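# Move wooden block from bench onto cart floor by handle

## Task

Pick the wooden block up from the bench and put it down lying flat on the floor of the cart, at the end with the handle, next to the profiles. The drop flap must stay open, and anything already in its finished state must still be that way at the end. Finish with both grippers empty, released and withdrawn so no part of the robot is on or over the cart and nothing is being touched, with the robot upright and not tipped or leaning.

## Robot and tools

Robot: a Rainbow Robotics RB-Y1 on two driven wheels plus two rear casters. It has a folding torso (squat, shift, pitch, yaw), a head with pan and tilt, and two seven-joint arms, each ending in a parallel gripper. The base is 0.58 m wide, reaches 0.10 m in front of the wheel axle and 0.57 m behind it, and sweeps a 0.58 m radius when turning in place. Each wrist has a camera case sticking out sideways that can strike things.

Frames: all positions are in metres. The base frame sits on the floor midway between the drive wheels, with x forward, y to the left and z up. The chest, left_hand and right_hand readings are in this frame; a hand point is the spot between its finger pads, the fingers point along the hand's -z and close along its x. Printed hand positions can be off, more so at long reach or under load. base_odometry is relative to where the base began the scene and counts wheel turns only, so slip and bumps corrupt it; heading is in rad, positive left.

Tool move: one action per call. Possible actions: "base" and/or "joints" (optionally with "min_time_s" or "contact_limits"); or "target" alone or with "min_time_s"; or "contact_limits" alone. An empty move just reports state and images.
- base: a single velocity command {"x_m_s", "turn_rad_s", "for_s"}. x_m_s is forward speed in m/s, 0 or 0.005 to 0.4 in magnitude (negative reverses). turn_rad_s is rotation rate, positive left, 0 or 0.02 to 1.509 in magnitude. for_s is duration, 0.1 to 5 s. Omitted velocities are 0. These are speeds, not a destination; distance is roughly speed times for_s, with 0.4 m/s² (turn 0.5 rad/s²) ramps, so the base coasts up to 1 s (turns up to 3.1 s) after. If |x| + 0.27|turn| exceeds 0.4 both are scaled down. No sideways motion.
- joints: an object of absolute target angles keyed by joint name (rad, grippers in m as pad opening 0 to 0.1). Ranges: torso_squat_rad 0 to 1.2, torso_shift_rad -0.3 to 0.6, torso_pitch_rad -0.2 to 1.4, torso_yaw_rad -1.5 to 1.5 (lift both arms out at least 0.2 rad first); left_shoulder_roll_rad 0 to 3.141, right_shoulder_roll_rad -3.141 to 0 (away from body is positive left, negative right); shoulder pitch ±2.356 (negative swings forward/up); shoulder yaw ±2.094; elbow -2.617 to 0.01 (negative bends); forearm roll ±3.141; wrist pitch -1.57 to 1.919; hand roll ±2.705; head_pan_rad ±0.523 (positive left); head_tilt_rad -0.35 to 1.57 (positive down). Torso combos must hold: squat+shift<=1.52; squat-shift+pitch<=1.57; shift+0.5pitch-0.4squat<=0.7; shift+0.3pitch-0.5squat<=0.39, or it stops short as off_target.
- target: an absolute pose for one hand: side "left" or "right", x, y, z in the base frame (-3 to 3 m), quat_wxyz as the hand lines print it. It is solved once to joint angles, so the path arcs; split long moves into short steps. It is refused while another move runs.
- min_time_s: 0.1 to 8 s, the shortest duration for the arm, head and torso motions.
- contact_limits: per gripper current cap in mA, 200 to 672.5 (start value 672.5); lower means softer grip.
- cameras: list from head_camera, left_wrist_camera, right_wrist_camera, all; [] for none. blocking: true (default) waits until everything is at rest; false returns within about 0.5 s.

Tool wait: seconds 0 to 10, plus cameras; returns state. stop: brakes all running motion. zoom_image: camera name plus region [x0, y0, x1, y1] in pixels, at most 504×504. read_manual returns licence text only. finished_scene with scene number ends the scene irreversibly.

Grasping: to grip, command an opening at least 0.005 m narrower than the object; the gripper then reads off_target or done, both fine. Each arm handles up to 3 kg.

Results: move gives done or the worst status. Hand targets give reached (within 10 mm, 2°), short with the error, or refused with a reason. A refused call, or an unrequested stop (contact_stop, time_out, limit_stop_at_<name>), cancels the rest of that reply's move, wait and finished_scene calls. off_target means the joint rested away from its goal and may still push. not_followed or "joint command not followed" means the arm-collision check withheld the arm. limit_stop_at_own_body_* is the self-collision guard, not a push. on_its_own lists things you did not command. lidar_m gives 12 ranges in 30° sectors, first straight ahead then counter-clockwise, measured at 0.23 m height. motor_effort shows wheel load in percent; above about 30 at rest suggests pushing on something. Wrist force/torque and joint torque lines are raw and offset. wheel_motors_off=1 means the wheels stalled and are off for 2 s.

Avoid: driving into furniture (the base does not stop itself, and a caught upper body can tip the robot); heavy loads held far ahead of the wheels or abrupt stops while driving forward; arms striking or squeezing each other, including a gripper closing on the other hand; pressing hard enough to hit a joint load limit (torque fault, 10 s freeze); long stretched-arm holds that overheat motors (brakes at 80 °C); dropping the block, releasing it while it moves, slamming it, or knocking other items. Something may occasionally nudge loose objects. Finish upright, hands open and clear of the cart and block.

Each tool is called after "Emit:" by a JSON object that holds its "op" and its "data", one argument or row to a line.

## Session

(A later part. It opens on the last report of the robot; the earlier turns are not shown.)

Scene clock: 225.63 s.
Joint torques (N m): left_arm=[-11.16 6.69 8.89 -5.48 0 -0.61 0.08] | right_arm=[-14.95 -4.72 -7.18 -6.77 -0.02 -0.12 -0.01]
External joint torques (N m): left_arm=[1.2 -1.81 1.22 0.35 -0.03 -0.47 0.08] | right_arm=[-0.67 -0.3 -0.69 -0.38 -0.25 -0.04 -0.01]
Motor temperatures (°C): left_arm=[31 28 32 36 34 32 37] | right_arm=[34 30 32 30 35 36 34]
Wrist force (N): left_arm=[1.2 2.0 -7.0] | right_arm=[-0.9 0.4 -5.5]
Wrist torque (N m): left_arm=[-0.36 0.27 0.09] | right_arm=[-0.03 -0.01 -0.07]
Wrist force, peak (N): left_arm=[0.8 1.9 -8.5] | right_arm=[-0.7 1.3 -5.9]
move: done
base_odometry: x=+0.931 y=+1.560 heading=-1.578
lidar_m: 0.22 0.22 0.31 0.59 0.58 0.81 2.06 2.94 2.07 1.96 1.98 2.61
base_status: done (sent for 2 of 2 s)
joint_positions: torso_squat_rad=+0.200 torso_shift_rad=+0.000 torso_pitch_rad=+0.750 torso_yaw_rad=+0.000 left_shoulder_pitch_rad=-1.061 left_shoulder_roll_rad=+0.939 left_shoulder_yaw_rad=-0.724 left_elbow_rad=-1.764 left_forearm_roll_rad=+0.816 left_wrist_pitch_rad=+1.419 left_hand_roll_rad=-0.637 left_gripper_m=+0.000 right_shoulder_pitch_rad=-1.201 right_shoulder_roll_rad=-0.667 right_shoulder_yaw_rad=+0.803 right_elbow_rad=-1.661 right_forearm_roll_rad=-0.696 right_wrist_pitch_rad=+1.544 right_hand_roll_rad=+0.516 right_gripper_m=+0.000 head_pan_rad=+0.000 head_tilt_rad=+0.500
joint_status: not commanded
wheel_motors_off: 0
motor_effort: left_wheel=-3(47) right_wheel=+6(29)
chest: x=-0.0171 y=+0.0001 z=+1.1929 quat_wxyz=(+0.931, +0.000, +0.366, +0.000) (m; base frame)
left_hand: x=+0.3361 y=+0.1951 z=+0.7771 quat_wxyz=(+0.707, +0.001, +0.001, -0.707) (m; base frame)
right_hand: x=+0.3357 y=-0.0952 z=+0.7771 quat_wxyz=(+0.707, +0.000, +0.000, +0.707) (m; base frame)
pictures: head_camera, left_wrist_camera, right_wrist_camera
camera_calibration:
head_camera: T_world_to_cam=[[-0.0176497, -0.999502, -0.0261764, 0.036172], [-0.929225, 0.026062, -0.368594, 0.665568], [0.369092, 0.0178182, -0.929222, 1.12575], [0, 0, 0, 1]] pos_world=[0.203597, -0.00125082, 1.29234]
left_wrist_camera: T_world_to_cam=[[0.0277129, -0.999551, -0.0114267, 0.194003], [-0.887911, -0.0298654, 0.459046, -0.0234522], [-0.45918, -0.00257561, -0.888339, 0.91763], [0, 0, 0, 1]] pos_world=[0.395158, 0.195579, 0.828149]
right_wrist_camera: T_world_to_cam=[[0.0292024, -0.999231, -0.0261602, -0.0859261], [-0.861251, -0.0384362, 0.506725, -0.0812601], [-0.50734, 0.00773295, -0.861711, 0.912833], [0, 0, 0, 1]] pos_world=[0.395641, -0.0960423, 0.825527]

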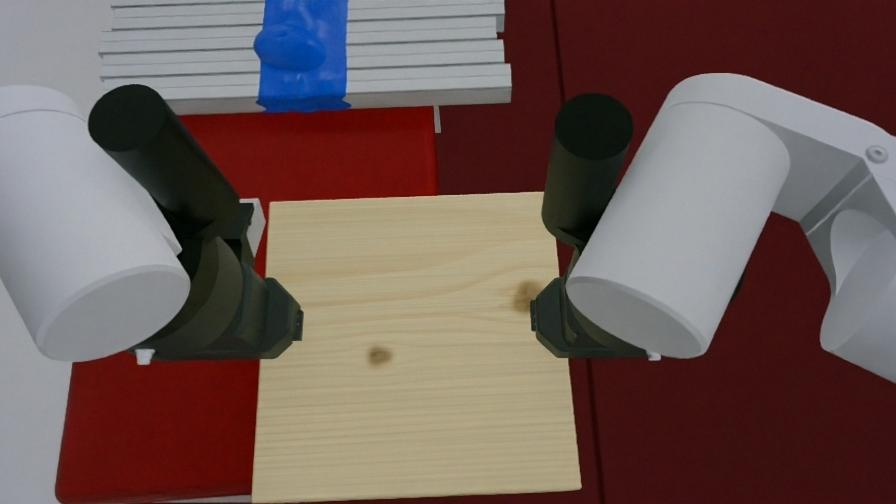

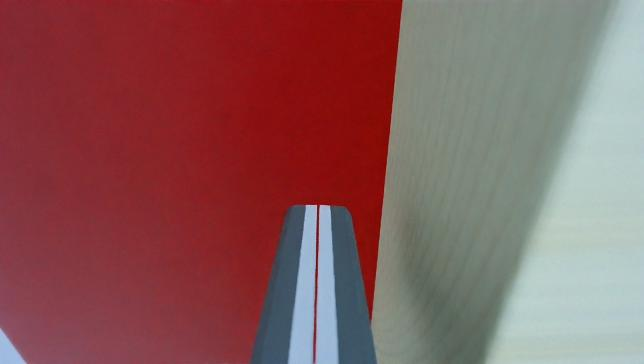

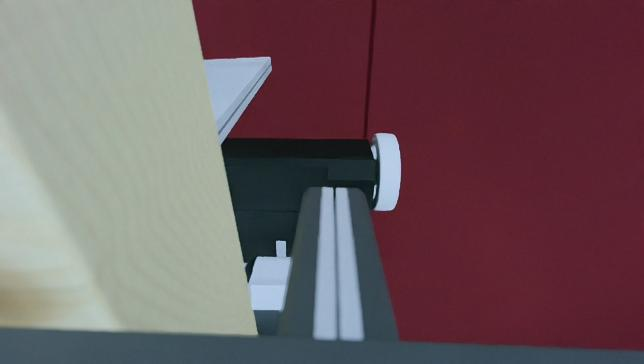

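Emit:
{"op": "move", "data": {
  "joints": {"left_shoulder_pitch_rad":-1.085,"left_shoulder_roll_rad":0.899,"left_shoulder_yaw_rad":-0.740,"left_elbow_rad":-1.754,"left_forearm_roll_rad":0.798,"left_wrist_pitch_rad":1.440,"left_hand_roll_rad":-0.613,"right_shoulder_pitch_rad":-1.2325,"right_shoulder_roll_rad":-0.6115,"right_shoulder_yaw_rad":0.8205,"right_elbow_rad":-1.6195,"right_forearm_roll_rad":-0.6795,"right_wrist_pitch_rad":1.554,"right_hand_roll_rad":0.497},
  "min_time_s": 1.5
}}

Scene clock: 229.20 s.
Joint torques (N m): left_arm=[-12.93 4.98 7.55 -5.1 -0.25 -0.22 0.26] | right_arm=[-16.98 -1.37 -4.68 -6.22 0.42 0.24 -0.25]
External joint torques (N m): left_arm=[-0.22 -2.82 -0.01 0.9 -0.28 -0.08 0.26] | right_arm=[-2.24 2.17 1.64 0.27 0.19 0.32 -0.25]
Motor temperatures (°C): left_arm=[31 28 32 36 34 32 37] | right_arm=[34 30 32 30 35 36 34]
Wrist force (N): left_arm=[0.0 0.6 -7.2] | right_arm=[-0.9 0.9 -5.8]
Wrist torque (N m): left_arm=[-0.27 0.24 0.10] | right_arm=[-0.11 -0.01 -0.09]
Wrist force, peak (N): left_arm=[0.7 0.7 -9.2] | right_arm=[-0.6 0.6 -5.9]
move: done
base_odometry: x=+0.931 y=+1.560 heading=-1.578
lidar_m: 0.22 0.22 0.30 0.59 0.59 0.82 2.06 2.94 2.08 1.96 1.98 2.62
base_status: not commanded
joint_positions: torso_squat_rad=+0.200 torso_shift_rad=+0.000 torso_pitch_rad=+0.750 torso_yaw_rad=+0.000 left_shoulder_pitch_rad=-1.085 left_shoulder_roll_rad=+0.899 left_shoulder_yaw_rad=-0.740 left_elbow_rad=-1.754 left_forearm_roll_rad=+0.798 left_wrist_pitch_rad=+1.440 left_hand_roll_rad=-0.613 left_gripper_m=+0.000 right_shoulder_pitch_rad=-1.232 right_shoulder_roll_rad=-0.612 right_shoulder_yaw_rad=+0.820 right_elbow_rad=-1.620 right_forearm_roll_rad=-0.680 right_wrist_pitch_rad=+1.554 right_hand_roll_rad=+0.497 right_gripper_m=+0.000 head_pan_rad=+0.000 head_tilt_rad=+0.500
joint_status: all done
wheel_motors_off: 0
motor_effort: left_wheel=-4(5) right_wheel=+5(6)
chest: x=-0.0171 y=+0.0001 z=+1.1930 quat_wxyz=(+0.931, +0.000, +0.366, +0.000) (m; base frame)
left_hand: x=+0.3362 y=+0.1794 z=+0.7767 quat_wxyz=(+0.708, +0.000, +0.001, -0.706) (m; base frame)
right_hand: x=+0.3362 y=-0.0756 z=+0.7766 quat_wxyz=(+0.708, +0.000, +0.000, +0.707) (m; base frame)
pictures: head_camera, left_wrist_camera, right_wrist_camera
camera_calibration:
head_camera: T_world_to_cam=[[-0.017646, -0.999502, -0.026175, 0.0361694], [-0.929225, 0.026058, -0.368594, 0.665568], [0.369092, 0.0178182, -0.929222, 1.12575], [0, 0, 0, 1]] pos_world=[0.203597, -0.00125083, 1.29234]
left_wrist_camera: T_world_to_cam=[[0.0290457, -0.999532, -0.00956193, 0.176422], [-0.887459, -0.0301885, 0.459898, -0.0243351], [-0.459971, -0.00487222, -0.887921, 0.917616], [0, 0, 0, 1]] pos_world=[0.395356, 0.180076, 0.827649]
right_wrist_camera: T_world_to_cam=[[0.0276291, -0.999257, -0.0268844, -0.0652513], [-0.86112, -0.0374507, 0.50702, -0.0799652], [-0.50765, 0.00914214, -0.861515, 0.912619], [0, 0, 0, 1]] pos_world=[0.396234, -0.0765408, 0.825024]

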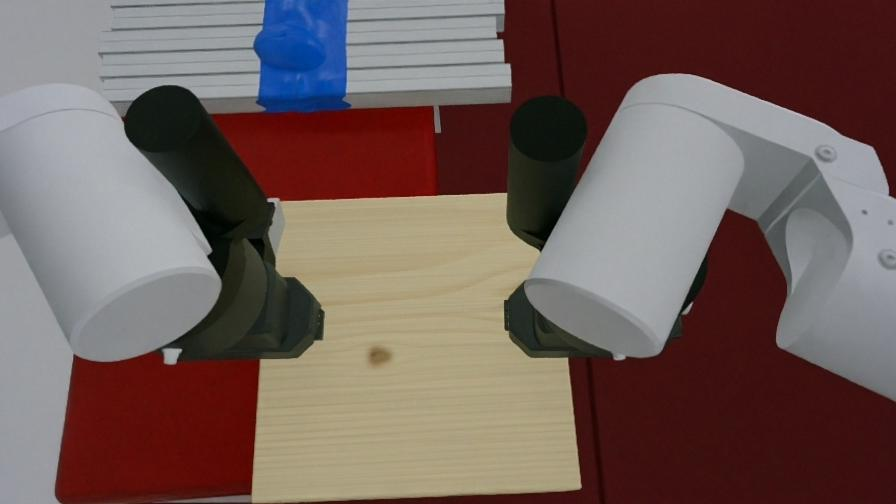

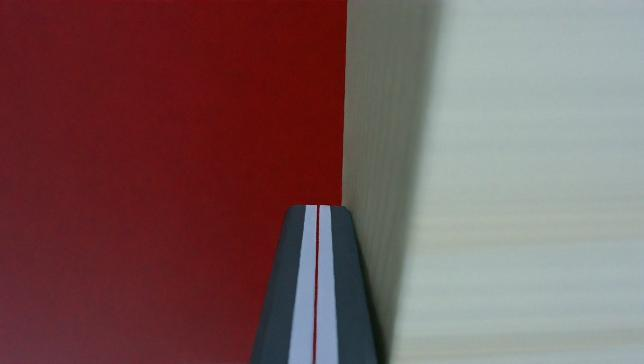

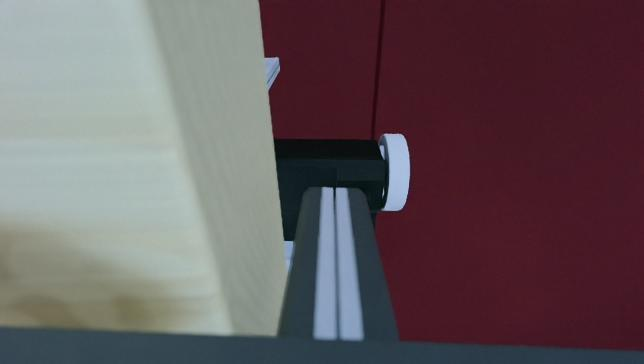

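Emit:
{"op": "move", "data": {
  "joints": {"left_shoulder_pitch_rad":-1.0915,"left_shoulder_roll_rad":0.8885,"left_shoulder_yaw_rad":-0.7445,"left_elbow_rad":-1.7515,"left_forearm_roll_rad":0.793,"left_wrist_pitch_rad":1.4455,"left_hand_roll_rad":-0.607,"right_shoulder_pitch_rad":-1.245,"right_shoulder_roll_rad":-0.589,"right_shoulder_yaw_rad":0.8275,"right_elbow_rad":-1.603,"right_forearm_roll_rad":-0.673,"right_wrist_pitch_rad":1.558,"right_hand_roll_rad":0.4895},
  "min_time_s": 1,
  "cameras": ["right_wrist_camera"]
}}

Scene clock: 232.83 s.
Joint torques (N m): left_arm=[-15.17 -2.2 7.21 -9.01 1.94 -3.39 0.13] | right_arm=[-18.66 4.72 -4.79 -8.51 -0.17 -2.56 -0.45]
External joint torques (N m): left_arm=[-2.37 -9.85 -0.32 -2.99 1.9 -3.26 0.13] | right_arm=[-3.75 7.92 1.47 -1.99 -0.4 -2.49 -0.45]
Motor temperatures (°C): left_arm=[31 28 32 36 34 32 37] | right_arm=[34 30 32 30 35 36 34]
Wrist force (N): left_arm=[-14.1 1.4 -4.7] | right_arm=[-13.0 3.4 -0.1]
Wrist torque (N m): left_arm=[-0.28 0.54 0.22] | right_arm=[-0.12 -0.25 0.10]
Wrist force, peak (N): left_arm=[-14.7 1.2 -6.5] | right_arm=[-14.5 3.2 -1.0]
move: done
base_odometry: x=+0.931 y=+1.560 heading=-1.578
lidar_m: 0.22 0.22 0.30 0.61 0.59 0.83 2.06 2.94 2.07 1.96 2.00 2.62
base_status: not commanded
joint_positions: torso_squat_rad=+0.200 torso_shift_rad=+0.000 torso_pitch_rad=+0.750 torso_yaw_rad=+0.000 left_shoulder_pitch_rad=-1.091 left_shoulder_roll_rad=+0.891 left_shoulder_yaw_rad=-0.744 left_elbow_rad=-1.751 left_forearm_roll_rad=+0.793 left_wrist_pitch_rad=+1.446 left_hand_roll_rad=-0.607 left_gripper_m=+0.000 right_shoulder_pitch_rad=-1.244 right_shoulder_roll_rad=-0.591 right_shoulder_yaw_rad=+0.827 right_elbow_rad=-1.603 right_forearm_roll_rad=-0.673 right_wrist_pitch_rad=+1.559 right_hand_roll_rad=+0.490 right_gripper_m=+0.000 head_pan_rad=+0.000 head_tilt_rad=+0.500
joint_status: all done
wheel_motors_off: 0
motor_effort: left_wheel=-4(5) right_wheel=+3(6)
chest: x=-0.0171 y=+0.0001 z=+1.1930 quat_wxyz=(+0.931, +0.000, +0.366, +0.000) (m; base frame)
left_hand: x=+0.3363 y=+0.1768 z=+0.7765 quat_wxyz=(+0.708, +0.001, +0.002, -0.706) (m; base frame)
right_hand: x=+0.3362 y=-0.0685 z=+0.7764 quat_wxyz=(+0.708, +0.000, +0.001, +0.706) (m; base frame)
pictures: right_wrist_camera
camera_calibration:
right_wrist_camera: T_world_to_cam=[[0.0272083, -0.999322, -0.0248059, -0.0595234], [-0.861011, -0.0360353, 0.507308, -0.079778], [-0.507857, 0.00755518, -0.861408, 0.912268], [0, 0, 0, 1]] pos_world=[0.396232, -0.0692502, 0.824831]

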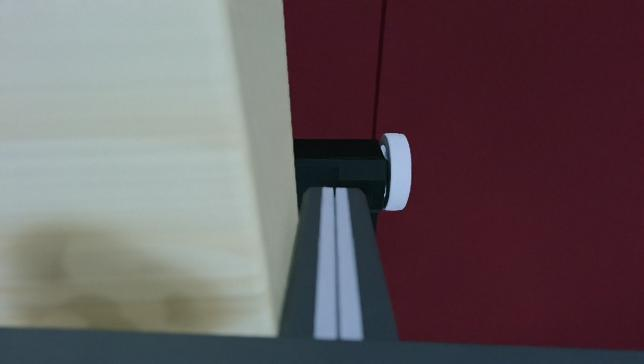

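Emit:
{"op": "move", "data": {
  "joints": {"left_shoulder_pitch_rad":-1.1007,"left_shoulder_roll_rad":0.8733,"left_shoulder_yaw_rad":-0.7507,"left_elbow_rad":-1.7477,"left_forearm_roll_rad":0.7861,"left_wrist_pitch_rad":1.4535,"left_hand_roll_rad":-0.598,"right_shoulder_pitch_rad":-1.2546,"right_shoulder_roll_rad":-0.5726,"right_shoulder_yaw_rad":0.8327,"right_elbow_rad":-1.5905,"right_forearm_roll_rad":-0.668,"right_wrist_pitch_rad":1.561,"right_hand_roll_rad":0.4837},
  "min_time_s": 1,
  "cameras": []
}}

Scene clock: 236.10 s.
Joint torques (N m): left_arm=[-20.12 -16.88 7.23 -17.7 6.18 -9.69 0.1] | right_arm=[-23.37 21.98 -4.83 -14.68 -3 -9.4 -0.88]
External joint torques (N m): left_arm=[-7.2 -24.35 -0.26 -11.65 6.16 -9.57 0.1] | right_arm=[-8.33 25.01 1.4 -8.15 -3.24 -9.33 -0.88]
Motor temperatures (°C): left_arm=[31 28 32 36 34 33 37] | right_arm=[34 30 32 30 35 36 34]
Wrist force (N): left_arm=[-42.7 1.8 -3.4] | right_arm=[-47.5 7.5 10.4]
Wrist torque (N m): left_arm=[-0.34 1.29 0.35] | right_arm=[-0.05 -1.07 0.52]
Wrist force, peak (N): left_arm=[-43.5 1.8 -4.3] | right_arm=[-48.8 7.8 9.9]
move: done
base_odometry: x=+0.931 y=+1.560 heading=-1.578
lidar_m: 0.22 0.23 0.30 0.59 0.60 0.83 2.06 2.94 2.07 1.96 1.99 2.62
base_status: not commanded
joint_positions: torso_squat_rad=+0.200 torso_shift_rad=+0.000 torso_pitch_rad=+0.749 torso_yaw_rad=+0.000 left_shoulder_pitch_rad=-1.099 left_shoulder_roll_rad=+0.879 left_shoulder_yaw_rad=-0.750 left_elbow_rad=-1.745 left_forearm_roll_rad=+0.785 left_wrist_pitch_rad=+1.456 left_hand_roll_rad=-0.598 left_gripper_m=+0.000 right_shoulder_pitch_rad=-1.253 right_shoulder_roll_rad=-0.579 right_shoulder_yaw_rad=+0.832 right_elbow_rad=-1.589 right_forearm_roll_rad=-0.667 right_wrist_pitch_rad=+1.563 right_hand_roll_rad=+0.484 right_gripper_m=+0.000 head_pan_rad=+0.000 head_tilt_rad=+0.500
joint_status: all done
wheel_motors_off: 0
motor_effort: left_wheel=-3(5) right_wheel=+4(6)
chest: x=-0.0174 y=+0.0001 z=+1.1931 quat_wxyz=(+0.931, +0.000, +0.366, +0.000) (m; base frame)
left_hand: x=+0.3364 y=+0.1739 z=+0.7763 quat_wxyz=(+0.709, +0.003, +0.004, -0.705) (m; base frame)
right_hand: x=+0.3367 y=-0.0659 z=+0.7760 quat_wxyz=(+0.709, -0.003, +0.003, +0.705) (m; base frame)
pictures: none
No camera images: "cameras" was empty.

Emit:
{"op": "move", "data": {
  "joints": {"torso_squat_rad":0.0,"torso_pitch_rad":0.69,"head_tilt_rad":0.55},
  "min_time_s": 2.5
}}

Scene clock: 239.50 s.
Joint torques (N m): left_arm=[-23.08 -14.69 10.98 -20.51 6.46 -9.46 -0.11] | right_arm=[-24.85 20.03 -7.53 -17.54 -3.12 -8.06 -0.85]
External joint torques (N m): left_arm=[-9.25 -22.37 3.05 -14.66 6.52 -9.28 -0.11] | right_arm=[-8.93 23.44 -0.89 -11.22 -3.46 -7.94 -0.85]
Motor temperatures (°C): left_arm=[31 28 32 36 34 33 37] | right_arm=[34 30 32 31 35 37 34]
Wrist force (N): left_arm=[-39.7 4.6 -24.9] | right_arm=[-40.6 4.3 -11.8]
Wrist torque (N m): left_arm=[-0.32 1.33 0.37] | right_arm=[-0.29 -0.72 0.42]
Wrist force, peak (N): left_arm=[-40.1 5.2 -25.4] | right_arm=[-48.4 7.4 9.7]
move: done
base_odometry: x=+0.931 y=+1.560 heading=-1.578
lidar_m: 0.22 0.22 0.30 0.59 0.59 0.82 2.06 2.94 2.06 1.95 1.99 2.62
base_status: not commanded
joint_positions: torso_squat_rad=+0.000 torso_shift_rad=+0.000 torso_pitch_rad=+0.691 torso_yaw_rad=+0.000 left_shoulder_pitch_rad=-1.098 left_shoulder_roll_rad=+0.879 left_shoulder_yaw_rad=-0.751 left_elbow_rad=-1.744 left_forearm_roll_rad=+0.784 left_wrist_pitch_rad=+1.456 left_hand_roll_rad=-0.598 left_gripper_m=+0.000 right_shoulder_pitch_rad=-1.252 right_shoulder_roll_rad=-0.578 right_shoulder_yaw_rad=+0.833 right_elbow_rad=-1.588 right_forearm_roll_rad=-0.667 right_wrist_pitch_rad=+1.563 right_hand_roll_rad=+0.484 right_gripper_m=+0.000 head_pan_rad=+0.000 head_tilt_rad=+0.550
joint_status: all done
wheel_motors_off: 0
motor_effort: left_wheel=-4(5) right_wheel=+4(7)
chest: x=-0.0306 y=+0.0001 z=+1.2190 quat_wxyz=(+0.941, +0.000, +0.339, +0.000) (m; base frame)
left_hand: x=+0.3465 y=+0.1740 z=+0.8230 quat_wxyz=(+0.709, +0.024, -0.016, -0.705) (m; base frame)
right_hand: x=+0.3470 y=-0.0659 z=+0.8230 quat_wxyz=(+0.709, -0.024, -0.017, +0.705) (m; base frame)
pictures: head_camera, left_wrist_camera, right_wrist_camera
camera_calibration:
head_camera: T_world_to_cam=[[-0.0173175, -0.999504, -0.0263012, 0.0368309], [-0.925825, 0.025963, -0.377061, 0.669553], [0.377556, 0.0178206, -0.925815, 1.16046], [0, 0, 0, 1]] pos_world=[0.182386, -0.00125112, 1.32781]
left_wrist_camera: T_world_to_cam=[[0.033621, -0.999278, -0.0176855, 0.176132], [-0.912135, -0.0379123, 0.408132, 0.015776], [-0.408508, 0.00240974, -0.912751, 0.964787], [0, 0, 0, 1]] pos_world=[0.402592, 0.174278, 0.877287]
right_wrist_camera: T_world_to_cam=[[0.0253559, -0.999553, -0.0158377, -0.0628457], [-0.889289, -0.02979, 0.456374, -0.0418925], [-0.456642, 0.00251254, -0.889647, 0.962965], [0, 0, 0, 1]] pos_world=[0.404069, -0.0664851, 0.874822]

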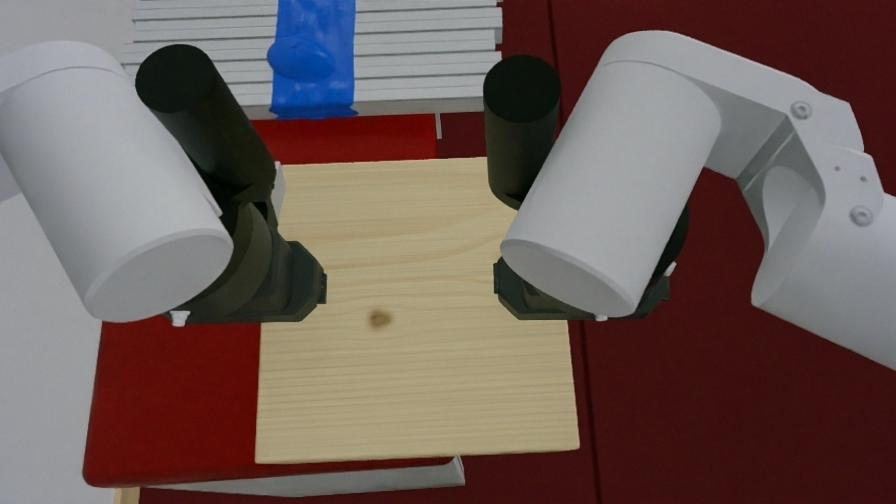

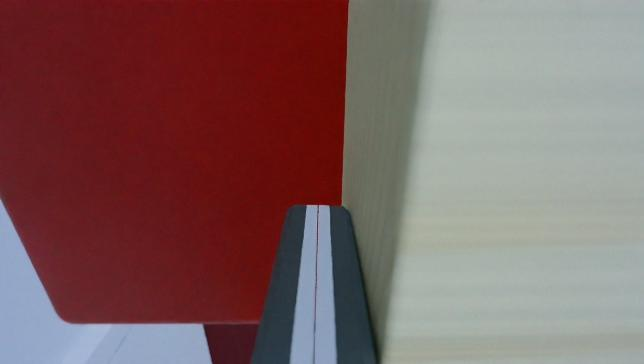

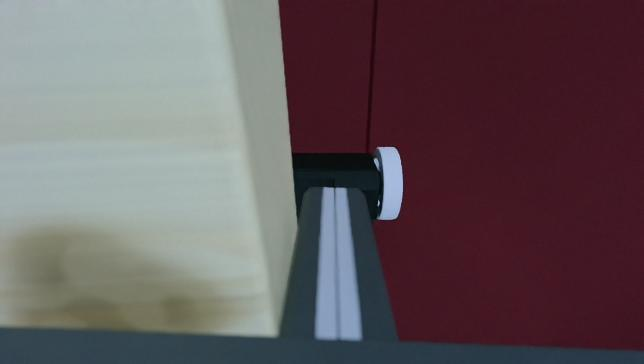

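Emit:
{"op": "move", "data": {
  "joints": {"left_shoulder_pitch_rad":-1.105,"left_shoulder_roll_rad":0.8662,"left_shoulder_yaw_rad":-0.7536,"left_elbow_rad":-1.7459,"left_forearm_roll_rad":0.7829,"left_wrist_pitch_rad":1.4572,"left_hand_roll_rad":-0.5938,"right_shoulder_pitch_rad":-1.259,"right_shoulder_roll_rad":-0.5648,"right_shoulder_yaw_rad":0.8352,"right_elbow_rad":-1.5847,"right_forearm_roll_rad":-0.6657,"right_wrist_pitch_rad":1.5624,"right_hand_roll_rad":0.481},
  "min_time_s": 0.7,
  "cameras": []
}}

Emit:
{"op": "move", "data": {
  "base": {"x_m_s":-0.2,"for_s":2.2},
  "cameras": ["head_camera"]
}}

Emit:
{"op": "move", "data": {
  "base": {"turn_rad_s":-0.4,"for_s":1.68},
  "cameras": []
}}

Emit:
{"op": "move", "data": {
  "base": {"x_m_s":0.3,"for_s":3.1667},
  "cameras": ["head_camera"]
}}

Scene clock: 247.07 s.
Joint torques (N m): left_arm=[-27.7 -21.77 11.15 -25.09 8.51 -11.81 -0.11] | right_arm=[-30.68 26.88 -7.52 -20.61 -4.27 -10.32 -0.91]
External joint torques (N m): left_arm=[-13.83 -29.37 3.24 -19.23 8.58 -11.63 -0.11] | right_arm=[-14.72 30.21 -0.9 -14.28 -4.61 -10.22 -0.91]
Motor temperatures (°C): left_arm=[31 28 32 37 34 34 37] | right_arm=[35 30 32 31 35 38 34]
Wrist force (N): left_arm=[-53.2 5.3 -27.9] | right_arm=[-53.9 5.1 -10.6]
Wrist torque (N m): left_arm=[-0.32 1.69 0.48] | right_arm=[-0.31 -0.98 0.58]
Wrist force, peak (N): left_arm=[-53.6 5.6 -27.8] | right_arm=[-54.7 4.8 -10.8]
move: done
base_odometry: x=+0.931 y=+1.560 heading=-1.578
lidar_m: 0.22 0.23 0.30 0.59 0.59 0.81 2.05 2.94 2.05 1.95 1.99 2.63
base_status: not commanded
joint_positions: torso_squat_rad=+0.000 torso_shift_rad=+0.000 torso_pitch_rad=+0.691 torso_yaw_rad=+0.000 left_shoulder_pitch_rad=-1.101 left_shoulder_roll_rad=+0.873 left_shoulder_yaw_rad=-0.754 left_elbow_rad=-1.741 left_forearm_roll_rad=+0.781 left_wrist_pitch_rad=+1.460 left_hand_roll_rad=-0.594 left_gripper_m=-0.001 right_shoulder_pitch_rad=-1.255 right_shoulder_roll_rad=-0.572 right_shoulder_yaw_rad=+0.835 right_elbow_rad=-1.581 right_forearm_roll_rad=-0.665 right_wrist_pitch_rad=+1.565 right_hand_roll_rad=+0.481 right_gripper_m=+0.000 head_pan_rad=+0.000 head_tilt_rad=+0.550
joint_status: all done
wheel_motors_off: 0
motor_effort: left_wheel=-4(4) right_wheel=+4(6)
chest: x=-0.0306 y=+0.0001 z=+1.2190 quat_wxyz=(+0.941, +0.000, +0.339, +0.000) (m; base frame)
left_hand: x=+0.3463 y=+0.1727 z=+0.8226 quat_wxyz=(+0.709, +0.024, -0.015, -0.704) (m; base frame)
right_hand: x=+0.3468 y=-0.0646 z=+0.8224 quat_wxyz=(+0.709, -0.024, -0.016, +0.705) (m; base frame)
pictures: none
No camera images: "cameras" was empty.

Scene clock: 250.33 s.
Joint torques (N m): left_arm=[-26.99 -21.41 11.76 -25.48 8.72 -12.04 -0.2] | right_arm=[-29.35 26.54 -8.17 -21.34 -4.61 -10.66 -0.99]
External joint torques (N m): left_arm=[-13.12 -29.01 3.85 -19.62 8.79 -11.86 -0.2] | right_arm=[-13.38 29.87 -1.55 -15.01 -4.95 -10.55 -0.99]
Motor temperatures (°C): left_arm=[31 28 32 37 35 34 37] | right_arm=[35 31 32 32 36 38 34]
Wrist force (N): left_arm=[-53.5 5.6 -28.6] | right_arm=[-54.0 5.2 -10.7]
Wrist torque (N m): left_arm=[-0.33 1.68 0.52] | right_arm=[-0.32 -0.94 0.58]
Wrist force, peak (N): left_arm=[-54.2 5.6 -27.8] | right_arm=[-55.2 5.5 -9.4]
move: done
base_odometry: x=+0.934 y=+2.000 heading=-1.579
lidar_m: 0.66 0.68 0.62 0.58 0.60 0.79 1.99 2.96 2.10 1.98 2.00 2.64
base_status: done (sent for 2.2 of 2.2 s)
joint_positions: torso_squat_rad=+0.000 torso_shift_rad=+0.000 torso_pitch_rad=+0.691 torso_yaw_rad=+0.000 left_shoulder_pitch_rad=-1.102 left_shoulder_roll_rad=+0.873 left_shoulder_yaw_rad=-0.754 left_elbow_rad=-1.741 left_forearm_roll_rad=+0.781 left_wrist_pitch_rad=+1.460 left_hand_roll_rad=-0.594 left_gripper_m=-0.001 right_shoulder_pitch_rad=-1.256 right_shoulder_roll_rad=-0.572 right_shoulder_yaw_rad=+0.836 right_elbow_rad=-1.581 right_forearm_roll_rad=-0.664 right_wrist_pitch_rad=+1.565 right_hand_roll_rad=+0.481 right_gripper_m=+0.000 head_pan_rad=+0.000 head_tilt_rad=+0.550
joint_status: not commanded
wheel_motors_off: 0
motor_effort: left_wheel=-9(25) right_wheel=+10(34)
chest: x=-0.0307 y=+0.0001 z=+1.2190 quat_wxyz=(+0.941, +0.000, +0.339, +0.000) (m; base frame)
left_hand: x=+0.3464 y=+0.1727 z=+0.8227 quat_wxyz=(+0.709, +0.025, -0.015, -0.704) (m; base frame)
right_hand: x=+0.3469 y=-0.0646 z=+0.8225 quat_wxyz=(+0.709, -0.025, -0.016, +0.705) (m; base frame)
pictures: head_camera
camera_calibration:
head_camera: T_world_to_cam=[[-0.0174051, -0.999502, -0.0263378, 0.0368939], [-0.925753, 0.0260612, -0.377229, 0.669671], [0.377727, 0.0178166, -0.925745, 1.16038], [0, 0, 0, 1]] pos_world=[0.182285, -0.00125082, 1.3278]

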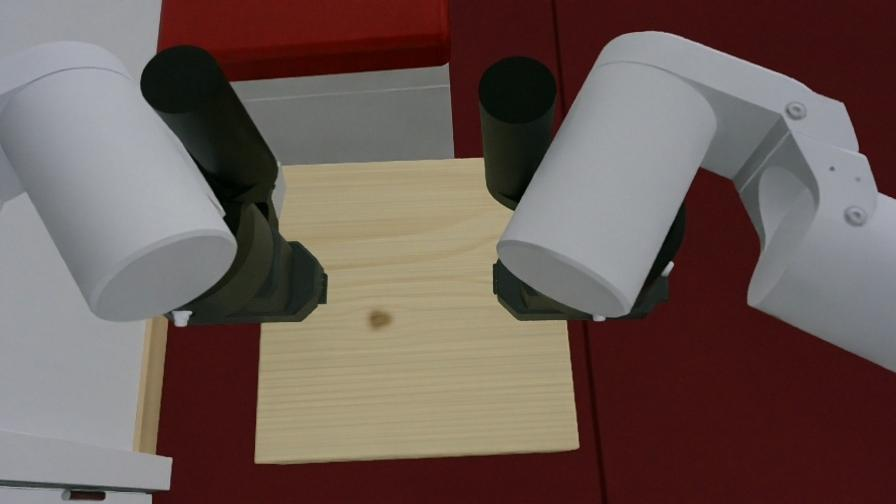

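Scene clock: 253.13 s.
Joint torques (N m): left_arm=[-27.12 -21.41 12.14 -25.55 8.92 -12 -0.16] | right_arm=[-29.69 26.22 -8.26 -21.19 -4.53 -10.65 -0.95]
External joint torques (N m): left_arm=[-13.25 -29 4.23 -19.69 8.98 -11.82 -0.16] | right_arm=[-13.72 29.54 -1.64 -14.86 -4.87 -10.54 -0.95]
Motor temperatures (°C): left_arm=[31 28 32 37 35 35 37] | right_arm=[35 31 32 32 36 38 34]
Wrist force (N): left_arm=[-53.3 4.7 -27.7] | right_arm=[-54.6 4.9 -10.4]
Wrist torque (N m): left_arm=[-0.21 1.71 0.48] | right_arm=[-0.23 -1.06 0.60]
Wrist force, peak (N): left_arm=[-54.7 6.2 -27.7] | right_arm=[-55.4 4.5 -10.6]
move: done
base_odometry: x=+0.934 y=+2.001 heading=-2.245
lidar_m: 2.37 0.67 0.67 0.63 0.57 0.59 0.70 1.38 3.61 2.19 1.97 1.97
base_status: done (sent for 1.67 of 1.67 s)
joint_positions: torso_squat_rad=+0.000 torso_shift_rad=+0.000 torso_pitch_rad=+0.691 torso_yaw_rad=+0.000 left_shoulder_pitch_rad=-1.102 left_shoulder_roll_rad=+0.873 left_shoulder_yaw_rad=-0.754 left_elbow_rad=-1.741 left_forearm_roll_rad=+0.781 left_wrist_pitch_rad=+1.460 left_hand_roll_rad=-0.594 left_gripper_m=-0.001 right_shoulder_pitch_rad=-1.256 right_shoulder_roll_rad=-0.572 right_shoulder_yaw_rad=+0.836 right_elbow_rad=-1.581 right_forearm_roll_rad=-0.664 right_wrist_pitch_rad=+1.565 right_hand_roll_rad=+0.481 right_gripper_m=+0.000 head_pan_rad=+0.000 head_tilt_rad=+0.550
joint_status: not commanded
wheel_motors_off: 0
motor_effort: left_wheel=+16(45) right_wheel=-1(45)
chest: x=-0.0307 y=+0.0001 z=+1.2190 quat_wxyz=(+0.941, +0.000, +0.339, +0.000) (m; base frame)
left_hand: x=+0.3464 y=+0.1727 z=+0.8227 quat_wxyz=(+0.709, +0.025, -0.015, -0.704) (m; base frame)
right_hand: x=+0.3469 y=-0.0645 z=+0.8225 quat_wxyz=(+0.709, -0.025, -0.016, +0.705) (m; base frame)
pictures: none
No camera images: "cameras" was empty.

Scene clock: 257.43 s.
Joint torques (N m): left_arm=[-26.91 -21.38 11.92 -25.68 8.79 -12.17 -0.11] | right_arm=[-29.09 26.69 -8.77 -21.49 -4.71 -10.64 -1.01]
External joint torques (N m): left_arm=[-13.04 -28.98 4.02 -19.82 8.86 -12 -0.11] | right_arm=[-13.12 30.01 -2.15 -15.16 -5.05 -10.53 -1.01]
Motor temperatures (°C): left_arm=[32 28 32 38 35 35 37] | right_arm=[35 31 32 32 36 39 34]
Wrist force (N): left_arm=[-53.7 5.3 -27.8] | right_arm=[-54.4 4.9 -10.6]
Wrist torque (N m): left_arm=[-0.26 1.70 0.50] | right_arm=[-0.26 -0.99 0.56]
Wrist force, peak (N): left_arm=[-54.6 4.8 -27.8] | right_arm=[-55.1 5.9 -10.7]
move: done
base_odometry: x=+0.341 y=+1.259 heading=-2.245
lidar_m: 1.61 3.04 1.25 0.92 0.60 1.24 1.46 2.79 2.45 1.50 1.33 1.34
base_status: done (sent for 3.17 of 3.17 s)
joint_positions: torso_squat_rad=+0.000 torso_shift_rad=+0.000 torso_pitch_rad=+0.691 torso_yaw_rad=+0.000 left_shoulder_pitch_rad=-1.102 left_shoulder_roll_rad=+0.873 left_shoulder_yaw_rad=-0.754 left_elbow_rad=-1.741 left_forearm_roll_rad=+0.781 left_wrist_pitch_rad=+1.460 left_hand_roll_rad=-0.594 left_gripper_m=-0.001 right_shoulder_pitch_rad=-1.256 right_shoulder_roll_rad=-0.572 right_shoulder_yaw_rad=+0.836 right_elbow_rad=-1.581 right_forearm_roll_rad=-0.664 right_wrist_pitch_rad=+1.565 right_hand_roll_rad=+0.481 right_gripper_m=+0.000 head_pan_rad=+0.000 head_tilt_rad=+0.550
joint_status: not commanded
wheel_motors_off: 0
motor_effort: left_wheel=-3(46) right_wheel=+3(34)
chest: x=-0.0306 y=+0.0001 z=+1.2190 quat_wxyz=(+0.941, +0.000, +0.339, +0.000) (m; base frame)
left_hand: x=+0.3464 y=+0.1727 z=+0.8226 quat_wxyz=(+0.709, +0.025, -0.015, -0.704) (m; base frame)
right_hand: x=+0.3469 y=-0.0645 z=+0.8225 quat_wxyz=(+0.709, -0.024, -0.016, +0.705) (m; base frame)
pictures: head_camera
camera_calibration:
head_camera: T_world_to_cam=[[-0.0174079, -0.999502, -0.0263376, 0.0368942], [-0.925788, 0.026062, -0.377143, 0.669562], [0.377641, 0.0178178, -0.925781, 1.16044], [0, 0, 0, 1]] pos_world=[0.182285, -0.00125082, 1.32781]

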